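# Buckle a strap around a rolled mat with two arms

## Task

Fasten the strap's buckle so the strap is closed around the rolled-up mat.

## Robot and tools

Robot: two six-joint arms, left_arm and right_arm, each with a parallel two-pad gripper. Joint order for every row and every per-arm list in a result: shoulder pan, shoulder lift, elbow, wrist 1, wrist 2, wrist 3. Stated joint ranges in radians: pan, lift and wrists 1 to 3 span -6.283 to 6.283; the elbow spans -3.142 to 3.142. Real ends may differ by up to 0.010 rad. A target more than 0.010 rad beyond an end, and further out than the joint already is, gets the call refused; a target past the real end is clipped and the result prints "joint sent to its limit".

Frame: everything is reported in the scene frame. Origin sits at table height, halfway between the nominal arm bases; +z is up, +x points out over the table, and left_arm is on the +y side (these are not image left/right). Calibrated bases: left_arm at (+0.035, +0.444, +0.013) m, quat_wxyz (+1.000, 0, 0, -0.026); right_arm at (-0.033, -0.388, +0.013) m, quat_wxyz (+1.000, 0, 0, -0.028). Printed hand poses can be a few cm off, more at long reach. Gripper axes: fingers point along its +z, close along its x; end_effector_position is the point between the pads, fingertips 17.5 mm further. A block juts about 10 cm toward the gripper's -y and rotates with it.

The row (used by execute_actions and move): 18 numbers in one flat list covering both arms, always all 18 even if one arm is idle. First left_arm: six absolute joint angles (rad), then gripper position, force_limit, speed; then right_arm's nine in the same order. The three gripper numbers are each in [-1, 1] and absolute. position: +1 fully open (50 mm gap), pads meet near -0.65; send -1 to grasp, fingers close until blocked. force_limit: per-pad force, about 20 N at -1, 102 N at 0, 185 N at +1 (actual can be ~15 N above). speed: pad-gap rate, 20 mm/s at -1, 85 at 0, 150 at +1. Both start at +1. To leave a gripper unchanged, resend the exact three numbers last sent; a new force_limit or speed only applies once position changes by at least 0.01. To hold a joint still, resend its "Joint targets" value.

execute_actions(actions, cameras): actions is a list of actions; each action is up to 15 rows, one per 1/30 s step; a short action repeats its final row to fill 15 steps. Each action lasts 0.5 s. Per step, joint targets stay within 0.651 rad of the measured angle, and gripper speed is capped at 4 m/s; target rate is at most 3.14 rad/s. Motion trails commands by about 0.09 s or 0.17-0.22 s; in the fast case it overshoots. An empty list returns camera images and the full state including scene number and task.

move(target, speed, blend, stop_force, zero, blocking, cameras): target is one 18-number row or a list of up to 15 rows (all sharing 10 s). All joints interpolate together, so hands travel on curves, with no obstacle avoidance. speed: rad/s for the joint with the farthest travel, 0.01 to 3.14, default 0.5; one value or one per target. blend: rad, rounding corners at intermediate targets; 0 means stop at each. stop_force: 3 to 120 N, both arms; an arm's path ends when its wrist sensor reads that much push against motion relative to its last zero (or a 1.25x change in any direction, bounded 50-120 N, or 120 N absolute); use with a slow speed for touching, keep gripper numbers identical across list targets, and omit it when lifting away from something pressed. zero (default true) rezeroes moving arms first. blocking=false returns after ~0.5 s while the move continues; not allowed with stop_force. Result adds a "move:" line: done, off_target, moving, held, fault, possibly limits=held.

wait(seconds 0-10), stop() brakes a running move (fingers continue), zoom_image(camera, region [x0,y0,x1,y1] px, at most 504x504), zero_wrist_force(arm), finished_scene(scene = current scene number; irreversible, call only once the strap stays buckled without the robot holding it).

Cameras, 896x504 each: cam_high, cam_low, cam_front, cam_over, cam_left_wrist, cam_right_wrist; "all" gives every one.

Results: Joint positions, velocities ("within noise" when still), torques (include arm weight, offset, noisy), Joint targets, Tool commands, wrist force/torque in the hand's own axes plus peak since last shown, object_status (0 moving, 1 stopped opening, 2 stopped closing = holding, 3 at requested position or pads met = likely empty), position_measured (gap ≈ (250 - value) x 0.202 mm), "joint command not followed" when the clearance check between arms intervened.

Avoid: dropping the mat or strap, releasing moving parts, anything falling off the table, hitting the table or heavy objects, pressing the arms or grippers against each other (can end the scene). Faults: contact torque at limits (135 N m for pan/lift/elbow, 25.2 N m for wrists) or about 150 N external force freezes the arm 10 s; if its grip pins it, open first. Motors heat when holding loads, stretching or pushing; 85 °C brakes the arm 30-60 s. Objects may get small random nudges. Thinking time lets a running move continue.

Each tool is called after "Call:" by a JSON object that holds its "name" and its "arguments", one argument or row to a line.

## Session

Call:
{"name": "execute_actions", "arguments": {
  "actions": []
}}

Call:
{"name": "zoom_image", "arguments": {
  "camera": "cam_over",
  "region": [230, 20, 550, 420]
}}

Call:
{"name": "zoom_image", "arguments": {
  "camera": "cam_front",
  "region": [230, 150, 560, 480]
}}

Call:
{"name": "zoom_image", "arguments": {
  "camera": "cam_high",
  "region": [380, 120, 540, 330]
}}

Scene clock: 0.00 s.
left_arm: end_effector_position=(+0.6102, +0.1454, +0.1192) position_measured=3 object_status=3 end_effector_quat_wxyz=(-0.133, -0.562, +0.665, -0.473) | right_arm: end_effector_position=(+0.6689, -0.1292, +0.3927) position_measured=3 object_status=3 end_effector_quat_wxyz=(+0.221, -0.465, +0.790, +0.335)
Joint positions: left_arm=[-0.419 -0.971 2.084 -3.596 -2.133 2.556] | right_arm=[3.49 -2.054 -1.132 -1.177 2.335 -2.202]
Joint velocities: within noise
Joint torques (N m): no reading
Motor temperatures (°C): left_arm=[27 30 28 33 35 33] | right_arm=[34 32 25 29 42 36]
Wrist force (N): no reading
Wrist torque (N m): no reading
Wrist force, peak (N): no reading
Joint targets: left_arm=[-0.419 -0.971 2.084 -3.596 -2.133 2.556] | right_arm=[3.490 -2.054 -1.132 -1.177 2.335 -2.202]
Tool commands: left_gripper/position=+1.0 left_gripper/force_limit=+1.0 left_gripper/speed=+1.0 right_gripper/position=+1.0 right_gripper/force_limit=+1.0 right_gripper/speed=+1.0

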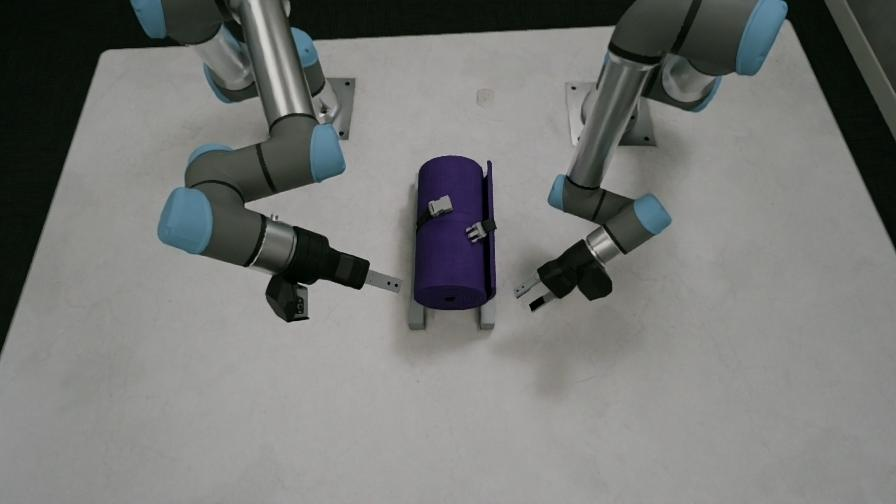

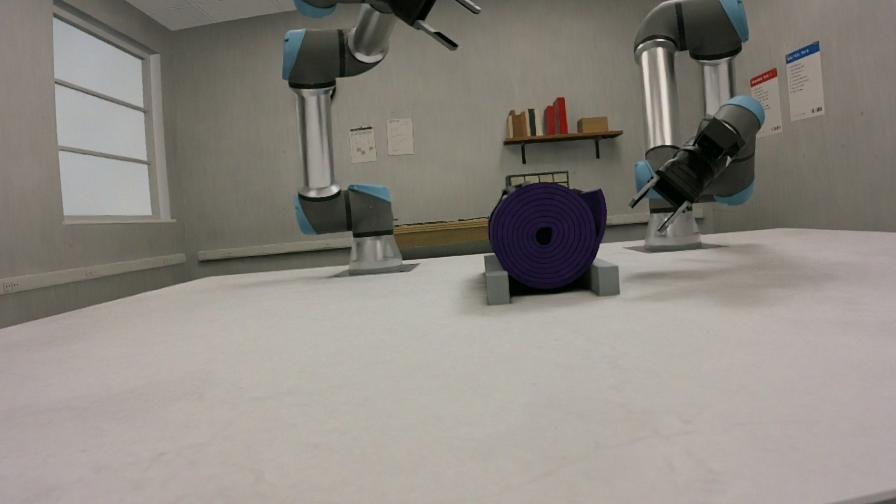

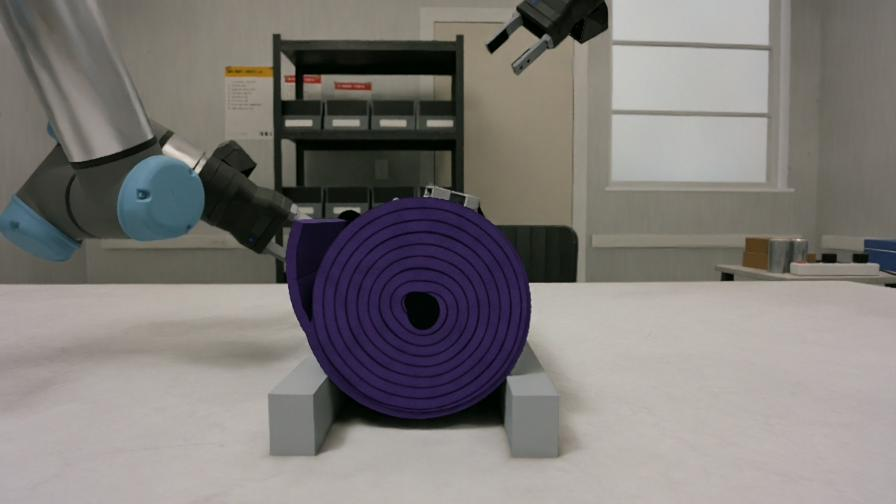

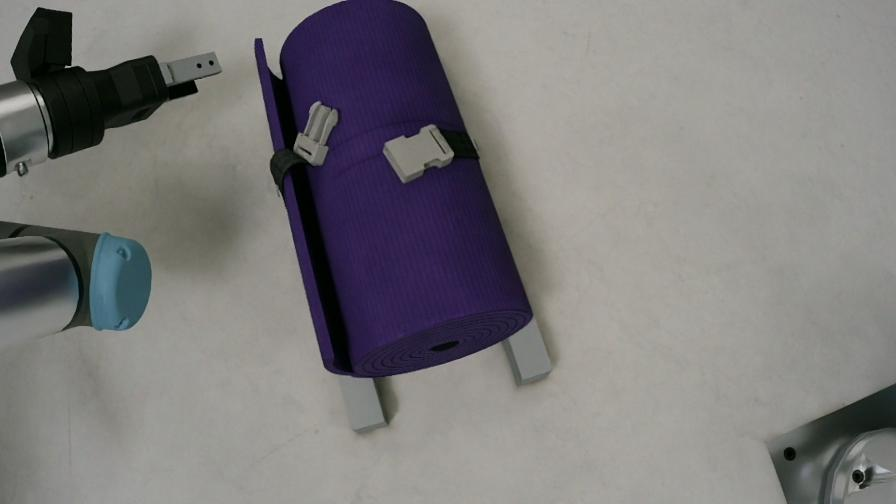

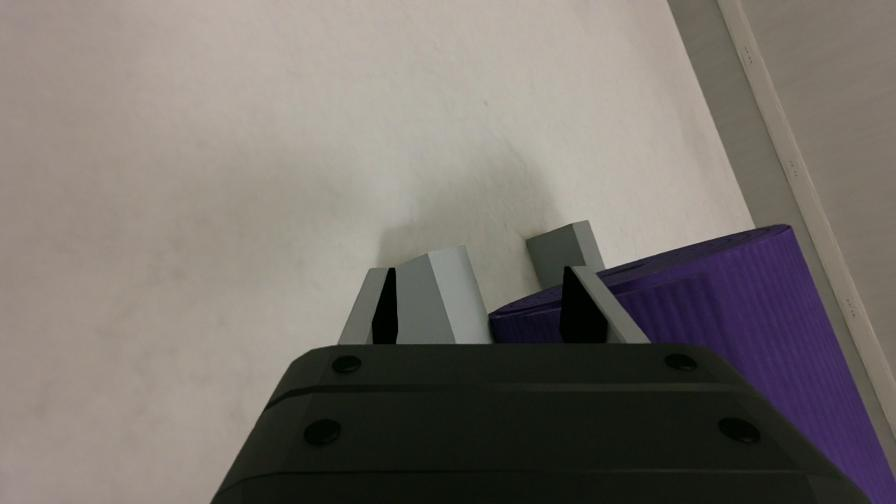

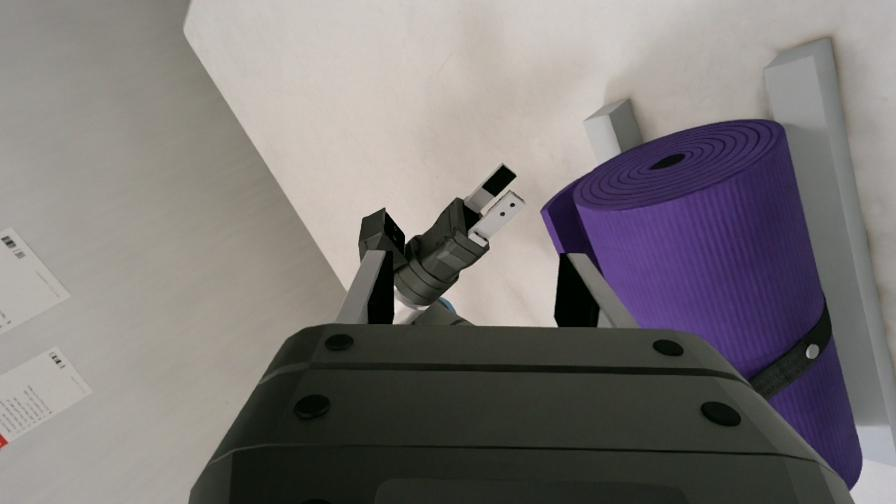

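Scaled by 1.260.

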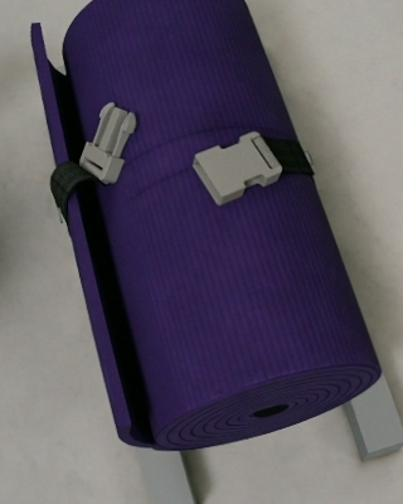

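Scaled by 1.527.

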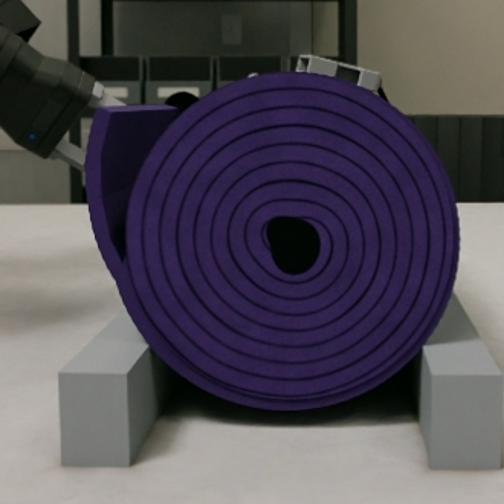

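Scaled by 2.400.

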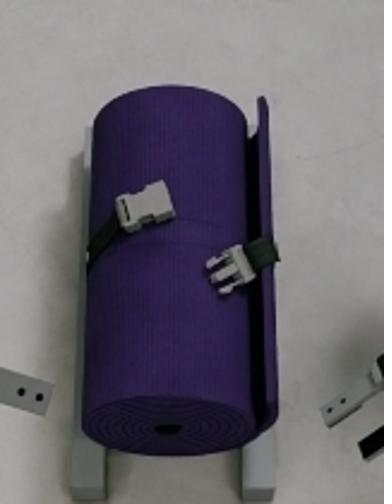

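Call:
{"name": "move", "arguments": {
  "target": [
    [-0.45,-1.5,2.084,-3.2,-2.133,2.0,1,-0.7,0,3.6,-1.85,-1.5,-1.0,2.0,-1.2,1,-0.7,0],
    [-0.5973,-1.59,2.1768,-2.6274,-2.1086,0.85,1,-0.7,0,3.975,-1.571,-2.020,-0.769,1.763,-0.479,1,-0.7,0]
  ],
  "speed": 1.0,
  "blend": [0.15,0],
  "cameras": ["all"]
}}

Call:
{"name": "zoom_image", "arguments": {
  "camera": "cam_left_wrist",
  "region": [300, 100, 700, 350]
}}

Call:
{"name": "zoom_image", "arguments": {
  "camera": "cam_right_wrist",
  "region": [250, 50, 650, 330]
}}

Call:
{"name": "zoom_image", "arguments": {
  "camera": "cam_front",
  "region": [270, 150, 550, 300]
}}

Call:
{"name": "zoom_image", "arguments": {
  "camera": "cam_over",
  "region": [250, 80, 500, 220]
}}

Scene clock: 19.90 s.
left_arm: end_effector_position=(+0.4403, +0.1369, +0.2297) position_measured=3 object_status=3 end_effector_quat_wxyz=(+0.342, +0.939, -0.028, +0.010) | right_arm: end_effector_position=(+0.4067, -0.0727, +0.2256) position_measured=3 object_status=3 end_effector_quat_wxyz=(+0.028, +0.137, +0.970, +0.197)
Joint positions: left_arm=[-0.597 -1.59 2.177 -2.628 -2.109 0.85] | right_arm=[3.975 -1.571 -2.02 -0.769 1.763 -0.479]
Joint torques (N m): left_arm=[11.17 -16.18 -29.81 -4.7 -1.48 -2.11] | right_arm=[-1.16 12.19 23.78 2.87 3.04 0.92]
Wrist force (N): left_arm=[-1.0 -2.6 2.2] | right_arm=[1.0 0.0 -0.5]
Wrist torque (N m): left_arm=[-0.29 0.09 -0.40] | right_arm=[-0.14 -0.14 -0.37]
Wrist force, peak (N): left_arm=[-1.5 -3.1 2.7] | right_arm=[2.2 -0.7 0.2]
Joint targets: left_arm=[-0.597 -1.590 2.177 -2.627 -2.109 0.850] | right_arm=[3.975 -1.571 -2.020 -0.769 1.763 -0.479]
move: done

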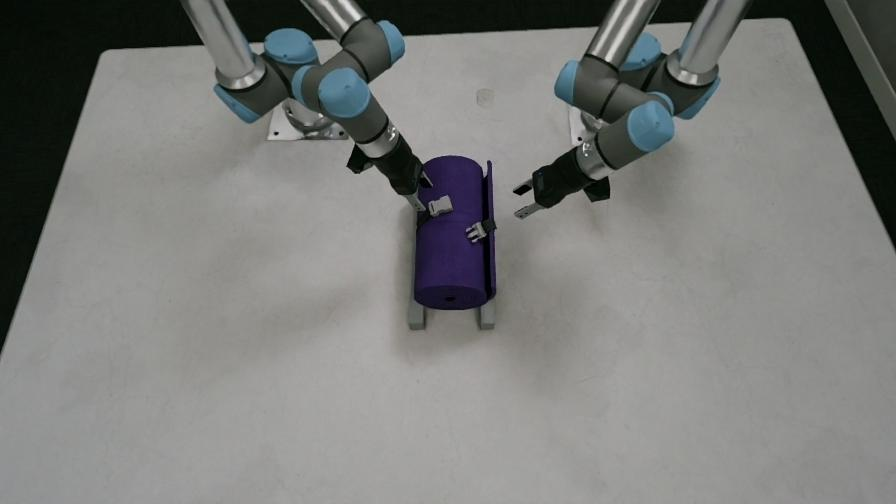

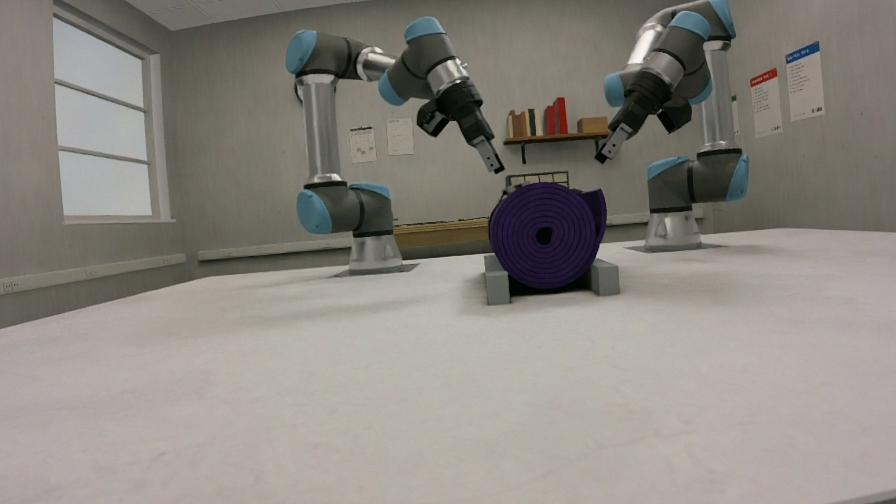

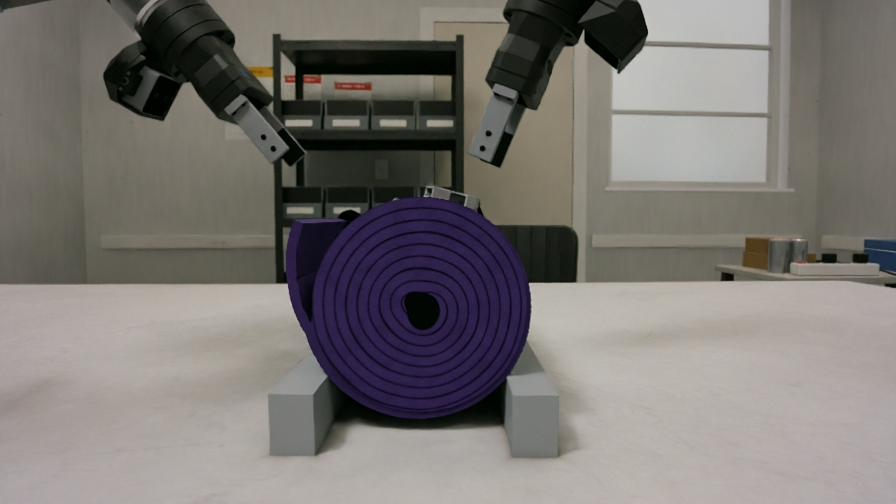

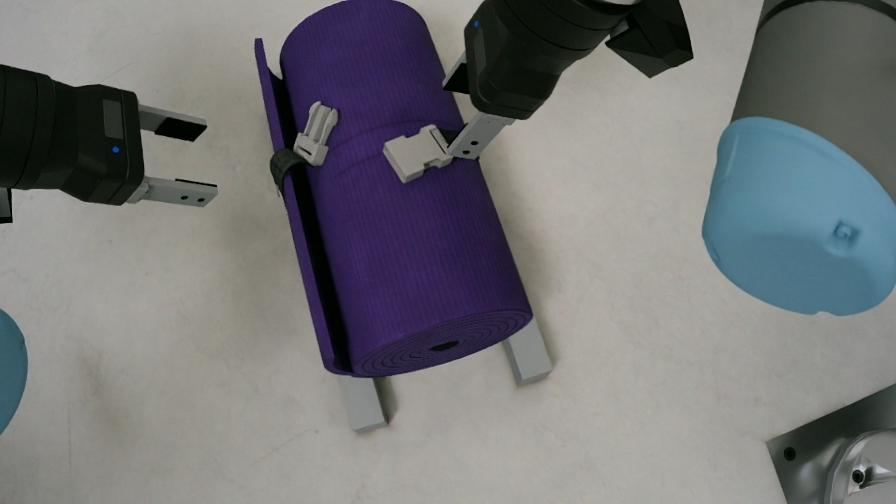

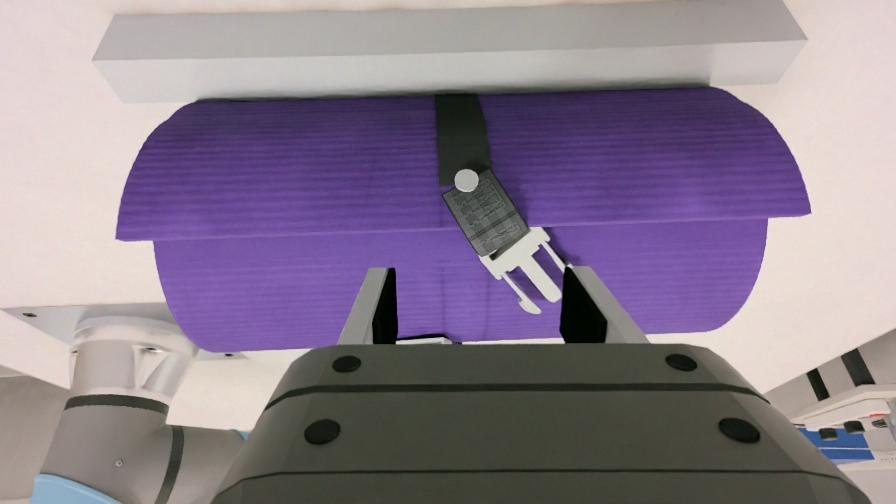

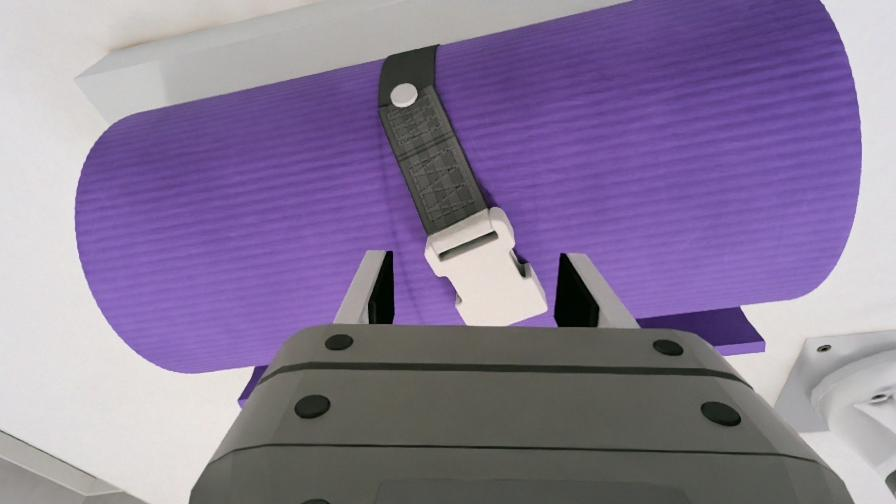

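Scaled by 1.260.

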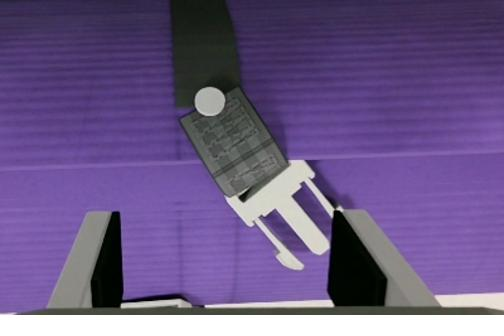

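Scaled by 1.260.

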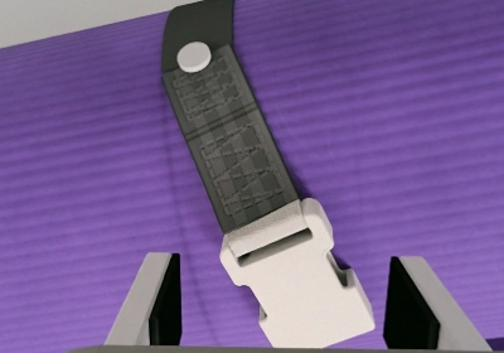

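Scaled by 1.800.

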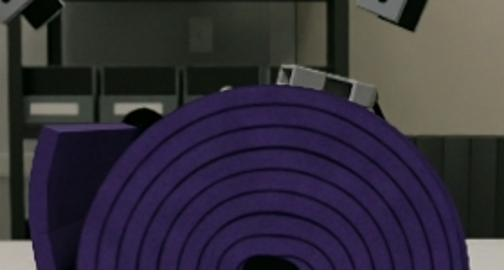

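Scaled by 2.016.

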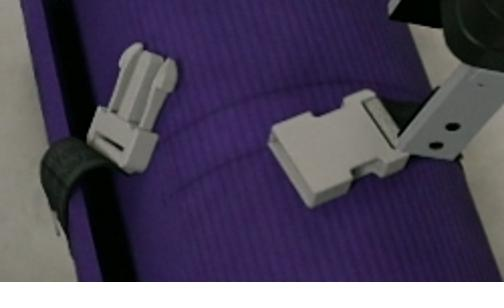

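Call:
{"name": "move", "arguments": {
  "target": [-0.6567,-1.3722,1.9228,-2.4807,-1.9602,0.7904,-1,-0.7,0,3.975,-1.571,-2.020,-0.769,1.763,-0.479,1,-0.7,0],
  "speed": 0.4
}}

Call:
{"name": "move", "arguments": {
  "target": [
    [-0.6859,-1.3014,1.9404,-2.5803,-1.9498,0.7610,-1,-0.7,0,3.975,-1.571,-2.020,-0.769,1.763,-0.479,1,-0.7,0],
    [-0.7433,-1.3741,2.0419,-2.6297,-1.9285,0.7039,-1,-0.7,0,3.975,-1.571,-2.020,-0.769,1.763,-0.479,1,-0.7,0]
  ],
  "speed": [0.12,0.06],
  "stop_force": 10,
  "cameras": ["cam_left_wrist","cam_over","cam_front"]
}}

Call:
{"name": "zoom_image", "arguments": {
  "camera": "cam_over",
  "region": [250, 80, 500, 220]
}}

Call:
{"name": "zoom_image", "arguments": {
  "camera": "cam_left_wrist",
  "region": [300, 150, 700, 350]
}}

Scene clock: 82.47 s.
left_arm: end_effector_position=(+0.5102, +0.0825, +0.1973) position_measured=251 object_status=3 end_effector_quat_wxyz=(+0.259, +0.966, +0.000, +0.000) | right_arm: end_effector_position=(+0.4067, -0.0727, +0.2255) position_measured=3 object_status=3 end_effector_quat_wxyz=(+0.028, +0.137, +0.970, +0.196)
Joint positions: left_arm=[-0.657 -1.372 1.923 -2.481 -1.96 0.79] | right_arm=[3.975 -1.571 -2.02 -0.769 1.763 -0.479]
Joint torques (N m): left_arm=[10.28 -31.85 -27.45 -5.34 -1.6 2.49] | right_arm=[5.17 11.82 15.06 5 2.74 0.94]
Wrist force (N): left_arm=[-1.0 -2.4 1.9] | right_arm=[0.9 0.0 -0.5]
Wrist torque (N m): left_arm=[-0.27 0.05 -0.31] | right_arm=[-0.14 -0.13 -0.37]
Wrist force, peak (N): left_arm=[-2.8 -3.9 1.1] | right_arm=[0.9 -0.1 -0.7]
Joint targets: left_arm=[-0.657 -1.372 1.923 -2.481 -1.960 0.790] | right_arm=[3.975 -1.571 -2.020 -0.769 1.763 -0.479]
move: done

Scene clock: 84.10 s.
left_arm: end_effector_position=(+0.5107, +0.0688, +0.1744) position_measured=251 object_status=3 end_effector_quat_wxyz=(+0.259, +0.966, +0.000, +0.000) | right_arm: end_effector_position=(+0.4067, -0.0727, +0.2255) position_measured=3 object_status=3 end_effector_quat_wxyz=(+0.028, +0.137, +0.970, +0.196)
Joint positions: left_arm=[-0.676 -1.325 1.934 -2.547 -1.953 0.771] | right_arm=[3.975 -1.571 -2.02 -0.769 1.763 -0.479]
Joint torques (N m): left_arm=[9.82 -27.15 -28.13 -5.78 -2.43 0.24] | right_arm=[5.91 12.04 14.72 4.88 2.59 0.83]
Wrist force (N): left_arm=[-0.3 -1.6 0.4] | right_arm=[0.5 0.0 -0.4]
Wrist torque (N m): left_arm=[-0.26 0.07 -0.36] | right_arm=[-0.13 -0.08 -0.37]
Wrist force, peak (N): left_arm=[-0.1 10.9 -23.1] | right_arm=[0.9 -0.1 -0.7]
Joint targets: left_arm=[-0.676 -1.325 1.934 -2.547 -1.953 0.771] | right_arm=[3.975 -1.571 -2.020 -0.769 1.763 -0.479]
move: contact (left_arm); path passed 0 of 2 targets; left_arm: the elbow is farthest, 0.107 rad from its target
Images, in order (width x height): cam_front 896x504, cam_over 896x504, cam_left_wrist 896x504.

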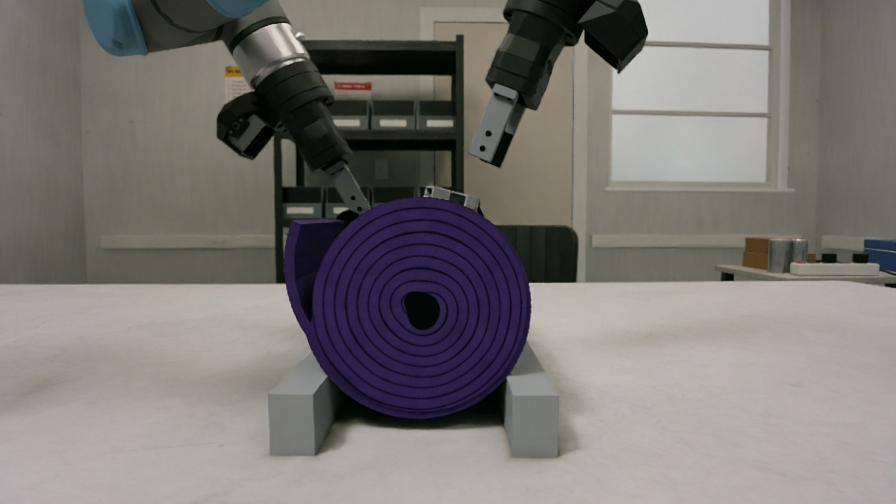

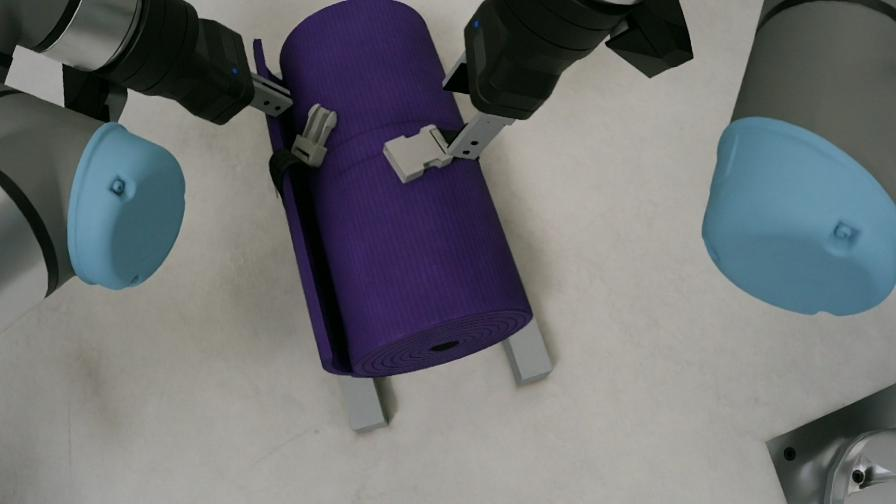

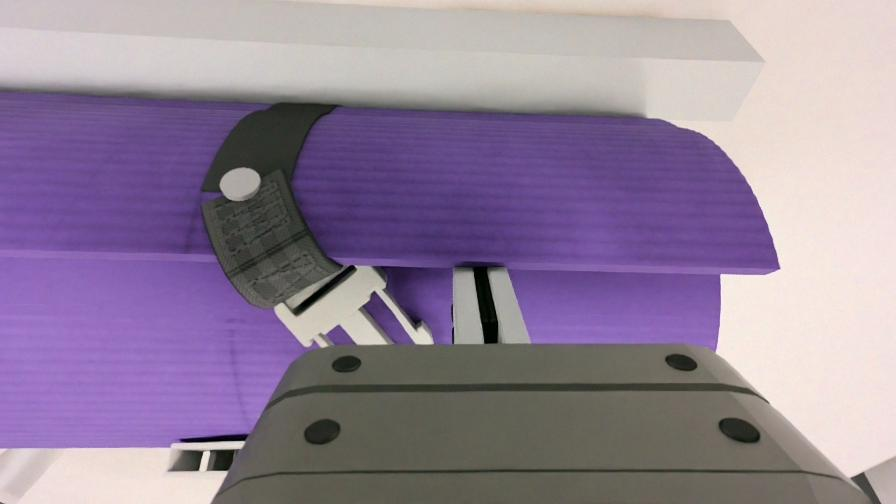

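Scaled by 2.016.

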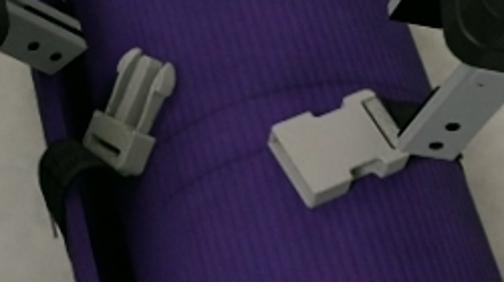

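Scaled by 1.260.

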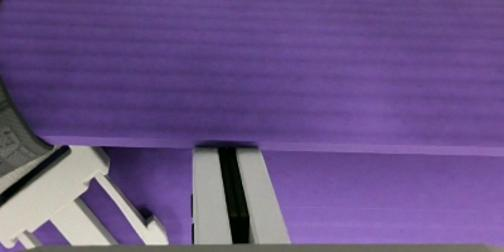

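Call:
{"name": "move", "arguments": {
  "target": [-0.6667,-1.3700,1.9228,-2.4807,-1.9572,0.7804,-1,-0.7,0,3.975,-1.571,-2.020,-0.769,1.763,-0.479,1,-0.7,0],
  "speed": 0.2
}}

Call:
{"name": "move", "arguments": {
  "target": [
    [-0.6930,-1.3035,1.9280,-2.5684,-1.9472,0.7539,-1,-0.7,0,3.975,-1.571,-2.020,-0.769,1.763,-0.479,1,-0.7,0],
    [-0.7504,-1.3761,2.0289,-2.6172,-1.9257,0.6967,-1,-0.7,0,3.975,-1.571,-2.020,-0.769,1.763,-0.479,1,-0.7,0]
  ],
  "speed": [0.12,0.06],
  "stop_force": 10,
  "cameras": ["cam_left_wrist","cam_over","cam_front"]
}}

Call:
{"name": "zoom_image", "arguments": {
  "camera": "cam_over",
  "region": [250, 80, 500, 220]
}}

Call:
{"name": "zoom_image", "arguments": {
  "camera": "cam_left_wrist",
  "region": [300, 150, 700, 350]
}}

Scene clock: 104.80 s.
left_arm: end_effector_position=(+0.5073, +0.0782, +0.1958) position_measured=251 object_status=3 end_effector_quat_wxyz=(+0.257, +0.966, +0.001, -0.002) end_effector_velocity=(+0.000, -0.001, -0.001) end_effector_angular_velocity=(-0.001, -0.002, -0.001) | right_arm: end_effector_position=(+0.4067, -0.0727, +0.2255) position_measured=3 object_status=3 end_effector_quat_wxyz=(+0.028, +0.137, +0.970, +0.196)
Joint positions: left_arm=[-0.667 -1.37 1.923 -2.481 -1.957 0.781] | right_arm=[3.975 -1.571 -2.02 -0.769 1.763 -0.479]
Joint velocities: left_arm=[-0.001 0.002 0.001 -0.005 0 0] | right_arm=[within noise]
Joint torques (N m): left_arm=[-5.79 -27.11 -16.1 -6.23 -1.32 -0.61] | right_arm=[5.9 11.84 14.86 4.91 2.27 0.79]
Wrist force (N): left_arm=[-0.9 -2.5 2.1] | right_arm=[0.8 -0.2 -0.4]
Wrist torque (N m): left_arm=[-0.29 0.04 -0.39] | right_arm=[-0.17 -0.11 -0.37]
Wrist force, peak (N): left_arm=[-0.9 -2.5 2.8] | right_arm=[0.9 0.1 -0.7]
Joint targets: left_arm=[-0.667 -1.370 1.923 -2.481 -1.957 0.780] | right_arm=[3.975 -1.571 -2.020 -0.769 1.763 -0.479]
move: done

Scene clock: 108.23 s.
left_arm: end_effector_position=(+0.4688, +0.0574, +0.1678) position_measured=251 object_status=3 end_effector_quat_wxyz=(+0.259, +0.966, +0.000, +0.000) | right_arm: end_effector_position=(+0.4067, -0.0727, +0.2255) position_measured=3 object_status=3 end_effector_quat_wxyz=(+0.028, +0.137, +0.970, +0.196)
Joint positions: left_arm=[-0.75 -1.376 2.029 -2.617 -1.926 0.697] | right_arm=[3.975 -1.571 -2.02 -0.769 1.763 -0.479]
Joint torques (N m): left_arm=[10.42 -24.72 -28.34 -1.12 -2.67 2.43] | right_arm=[5.63 11.52 15.01 4.95 2 0.62]
Wrist force (N): left_arm=[-0.9 -2.3 2.1] | right_arm=[0.7 -0.1 -0.4]
Wrist torque (N m): left_arm=[-0.25 0.05 -0.26] | right_arm=[-0.15 -0.10 -0.37]
Wrist force, peak (N): left_arm=[-0.9 -2.9 2.9] | right_arm=[1.1 0.0 -0.6]
Joint targets: left_arm=[-0.750 -1.376 2.029 -2.617 -1.926 0.697] | right_arm=[3.975 -1.571 -2.020 -0.769 1.763 -0.479]
move: done
Images, in order (width x height): cam_front 896x504, cam_over 896x504, cam_left_wrist 896x504.

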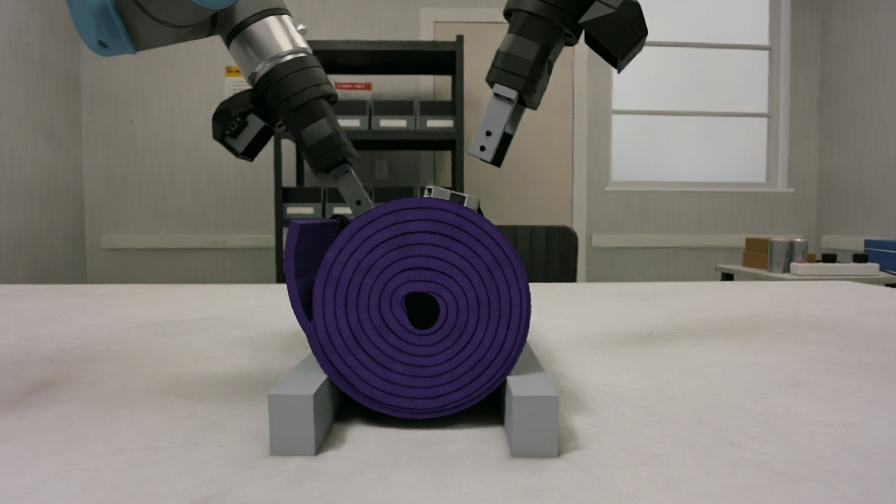

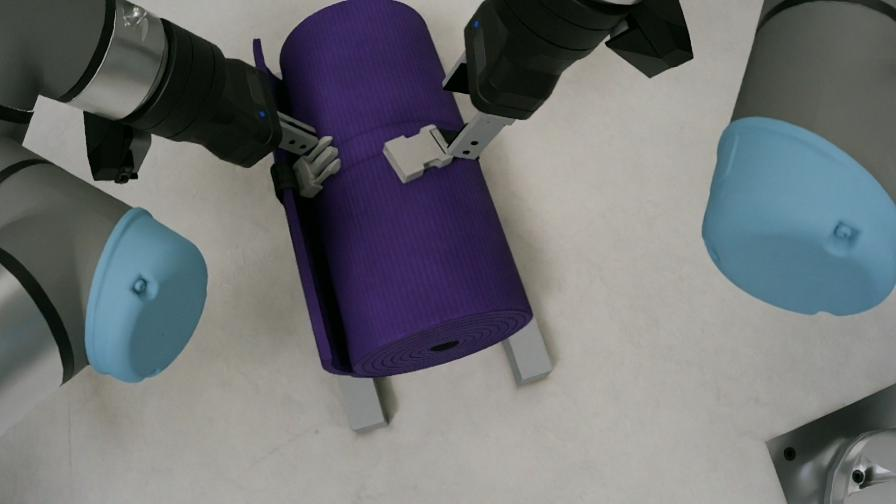

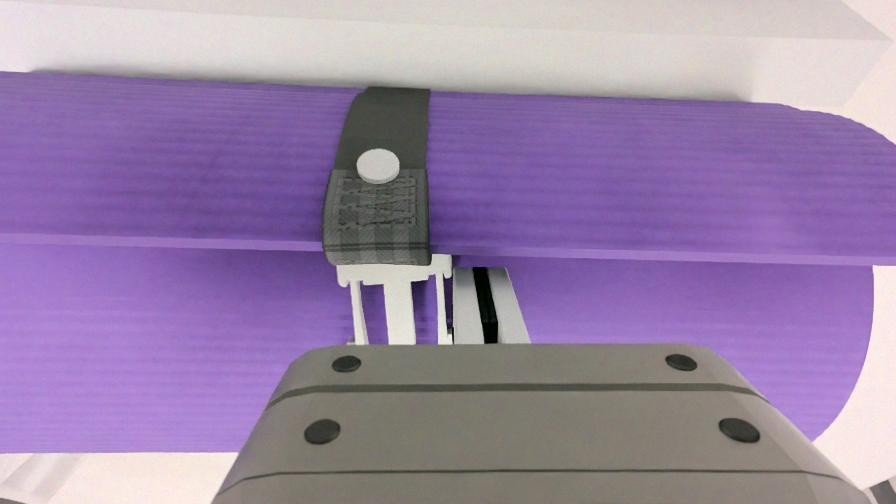

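Scaled by 2.016.

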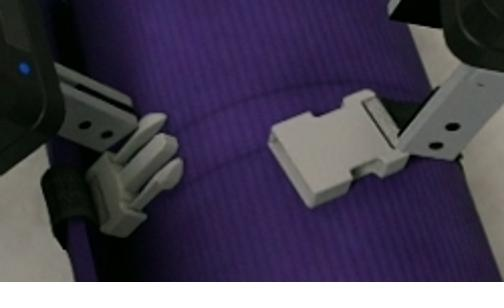

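Scaled by 1.260.

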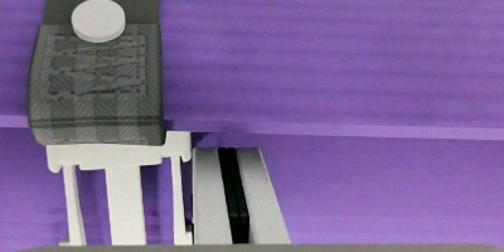

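Call:
{"name": "move", "arguments": {
  "target": [
    [-0.7350,-1.4300,2.0250,-2.5700,-1.9270,0.7000,-1,-0.7,0,3.95,-1.62,-1.99,-0.72,1.85,-0.60,-1,-0.7,0],
    [-0.7709,-1.4643,2.0787,-2.5856,-1.9178,0.697,1,-0.7,0.5,3.8979,-1.7480,-1.9340,-0.5976,2.0165,-0.7510,-1,-0.7,0]
  ],
  "speed": 0.3,
  "blend": [0.03,0],
  "cameras": ["cam_left_wrist"]
}}

Call:
{"name": "move", "arguments": {
  "target": [-0.7872,-1.4197,2.0881,-2.6450,-1.9114,0.6810,1,-0.7,0.5,3.8979,-1.7480,-1.9340,-0.5976,2.0165,-0.7510,-1,-0.7,0],
  "speed": 0.07,
  "stop_force": 8,
  "cameras": ["cam_left_wrist","cam_right_wrist","cam_over"]
}}

Call:
{"name": "zoom_image", "arguments": {
  "camera": "cam_left_wrist",
  "region": [300, 150, 700, 350]
}}

Scene clock: 146.73 s.
left_arm: end_effector_position=(+0.4441, +0.0694, +0.1862) position_measured=3 object_status=3 end_effector_quat_wxyz=(+0.259, +0.966, -0.010, +0.003) | right_arm: end_effector_position=(+0.4394, -0.0180, +0.2214) position_measured=251 object_status=3 end_effector_quat_wxyz=(+0.003, +0.010, +0.954, +0.301)
Joint positions: left_arm=[-0.771 -1.464 2.079 -2.586 -1.918 0.697] | right_arm=[3.898 -1.748 -1.934 -0.598 2.016 -0.751]
Joint torques (N m): left_arm=[10.87 -21.08 -29.21 -1 -2.62 1.1] | right_arm=[7 27.67 12.69 5.07 3.52 -0.87]
Wrist force (N): left_arm=[-0.7 -2.3 2.0] | right_arm=[0.2 0.0 -0.4]
Wrist torque (N m): left_arm=[-0.25 0.02 -0.24] | right_arm=[-0.14 0.03 -0.55]
Wrist force, peak (N): left_arm=[-1.0 -2.7 3.4] | right_arm=[1.2 -0.7 -0.8]
Joint targets: left_arm=[-0.771 -1.464 2.079 -2.586 -1.918 0.697] | right_arm=[3.898 -1.748 -1.934 -0.598 2.017 -0.751]
move: done
Images, in order (width x height): cam_left_wrist 896x504.

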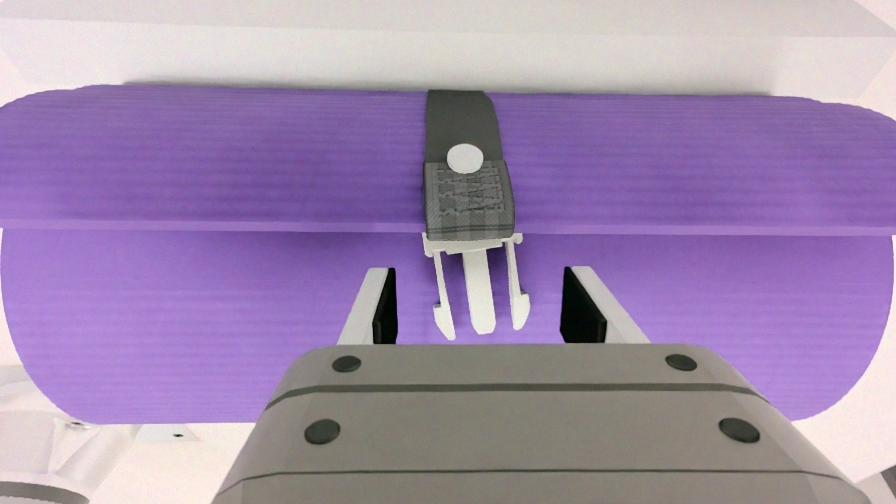

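Scene clock: 148.67 s.
left_arm: end_effector_position=(+0.4440, +0.0583, +0.1673) position_measured=3 object_status=3 end_effector_quat_wxyz=(+0.259, +0.966, -0.010, +0.003) | right_arm: end_effector_position=(+0.4394, -0.0180, +0.2213) position_measured=251 object_status=3 end_effector_quat_wxyz=(+0.003, +0.010, +0.954, +0.301)
Joint positions: left_arm=[-0.787 -1.42 2.088 -2.645 -1.911 0.681] | right_arm=[3.898 -1.748 -1.934 -0.598 2.017 -0.751]
Joint torques (N m): left_arm=[10.65 -39.21 -27.72 -1.01 -2.64 2.59] | right_arm=[6.56 19.74 12.68 5.19 3.42 -0.78]
Wrist force (N): left_arm=[-0.8 -2.2 2.1] | right_arm=[0.4 0.1 -0.5]
Wrist torque (N m): left_arm=[-0.25 0.03 -0.23] | right_arm=[-0.13 0.02 -0.56]
Wrist force, peak (N): left_arm=[-0.8 -2.3 2.6] | right_arm=[0.5 0.1 -0.7]
Joint targets: left_arm=[-0.787 -1.420 2.088 -2.645 -1.911 0.681] | right_arm=[3.898 -1.748 -1.934 -0.598 2.017 -0.751]
move: done
Images, in order (width x height): cam_over 896x504, cam_left_wrist 896x504, cam_right_wrist 896x504.

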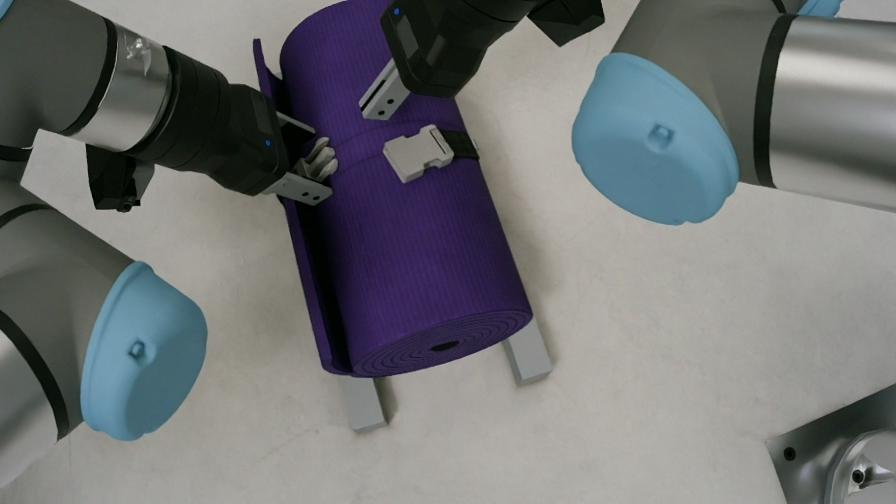

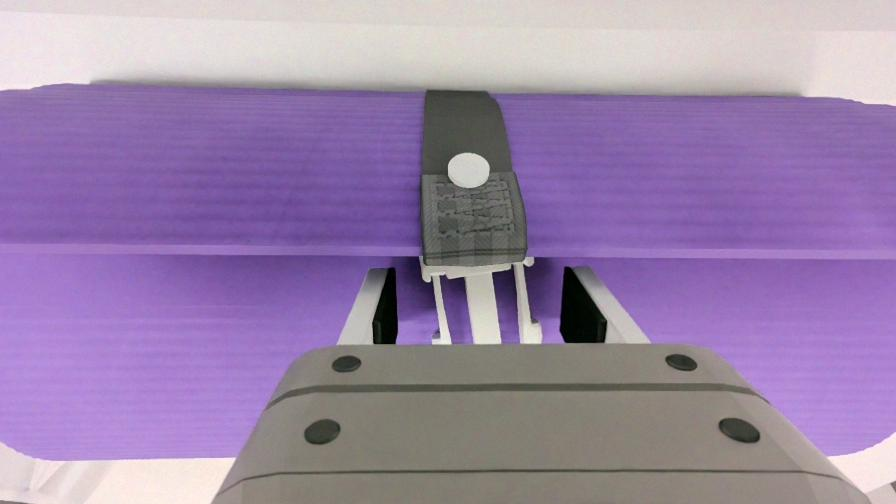

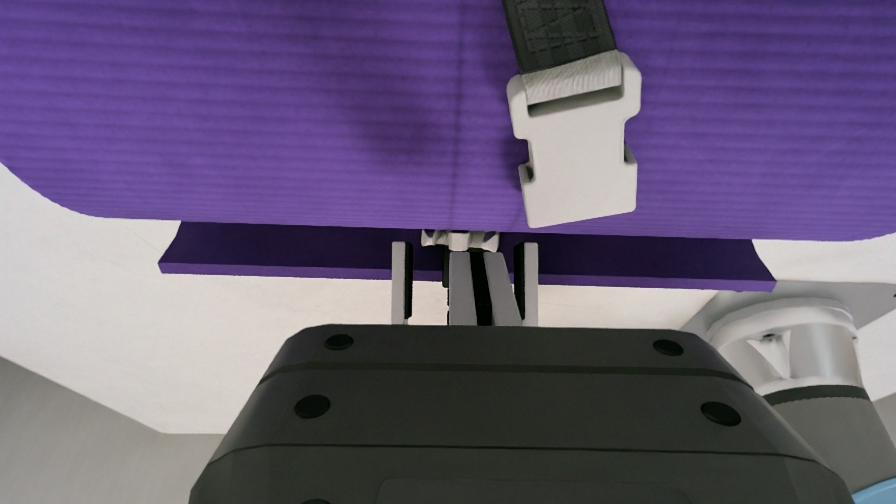

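Scaled by 1.260.

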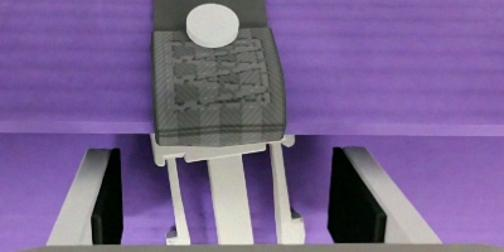

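Call:
{"name": "move", "arguments": {
  "target": [-0.7841,-1.4181,2.0940,-2.6515,-1.9126,0.6840,1,-0.7,0.5,3.8979,-1.7480,-1.9340,-0.5976,2.0165,-0.7510,-1,-0.7,0],
  "speed": 0.03,
  "stop_force": 7
}}

Call:
{"name": "move", "arguments": {
  "target": [-0.7841,-1.4181,2.0940,-2.6515,-1.9126,0.6840,-1,-0.8,0,3.8979,-1.7480,-1.9340,-0.5976,2.0165,-0.7510,-1,-0.7,0],
  "speed": 0.03,
  "cameras": ["cam_left_wrist"]
}}

Call:
{"name": "zoom_image", "arguments": {
  "camera": "cam_left_wrist",
  "region": [300, 150, 700, 350]
}}

Scene clock: 158.63 s.
left_arm: end_effector_position=(+0.4441, +0.0605, +0.1648) position_measured=3 object_status=3 end_effector_quat_wxyz=(+0.259, +0.966, -0.010, +0.003) | right_arm: end_effector_position=(+0.4394, -0.0180, +0.2213) position_measured=251 object_status=3 end_effector_quat_wxyz=(+0.003, +0.010, +0.954, +0.301)
Joint positions: left_arm=[-0.784 -1.418 2.094 -2.652 -1.913 0.684] | right_arm=[3.898 -1.748 -1.934 -0.598 2.017 -0.751]
Joint torques (N m): left_arm=[0.18 -26.86 -25.47 -1.81 -1.6 0.3] | right_arm=[6.67 19.61 11.69 5.05 3.52 -0.77]
Wrist force (N): left_arm=[-0.9 -2.2 2.0] | right_arm=[0.3 0.1 -0.4]
Wrist torque (N m): left_arm=[-0.23 0.05 -0.37] | right_arm=[-0.12 0.02 -0.55]
Wrist force, peak (N): left_arm=[-0.9 -2.4 2.3] | right_arm=[0.4 0.3 -0.8]
Joint targets: left_arm=[-0.784 -1.418 2.094 -2.651 -1.913 0.684] | right_arm=[3.898 -1.748 -1.934 -0.598 2.017 -0.751]
move: done

Scene clock: 159.20 s.
left_arm: end_effector_position=(+0.4441, +0.0605, +0.1648) position_measured=141 object_status=2 end_effector_quat_wxyz=(+0.259, +0.966, -0.010, +0.003) | right_arm: end_effector_position=(+0.4394, -0.0180, +0.2213) position_measured=251 object_status=3 end_effector_quat_wxyz=(+0.003, +0.010, +0.954, +0.301)
Joint positions: left_arm=[-0.784 -1.418 2.094 -2.651 -1.913 0.684] | right_arm=[3.898 -1.748 -1.934 -0.598 2.017 -0.751]
Joint torques (N m): left_arm=[-8.83 -30.5 -26.76 -1.51 -1.22 -2.28] | right_arm=[6.59 19.37 12.53 5.18 3.48 -0.69]
Wrist force (N): left_arm=[1.1 -14.6 -18.4] | right_arm=[0.4 0.1 -0.3]
Wrist torque (N m): left_arm=[-0.30 0.34 -0.62] | right_arm=[-0.12 0.00 -0.55]
Wrist force, peak (N): left_arm=[0.6 -14.1 -19.8] | right_arm=[0.6 0.1 -0.4]
Joint targets: left_arm=[-0.784 -1.418 2.094 -2.651 -1.913 0.684] | right_arm=[3.898 -1.748 -1.934 -0.598 2.017 -0.751]
move: done
Images, in order (width x height): cam_left_wrist 896x504.

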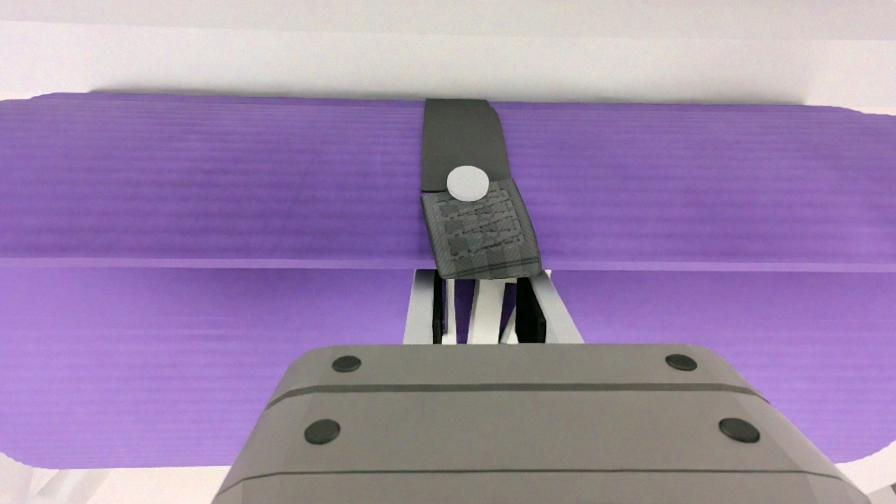

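Scaled by 1.260.

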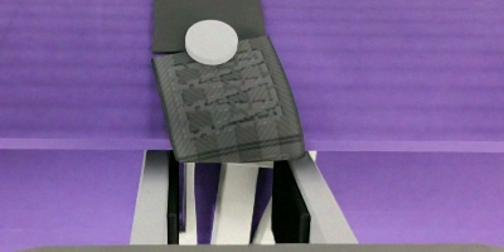

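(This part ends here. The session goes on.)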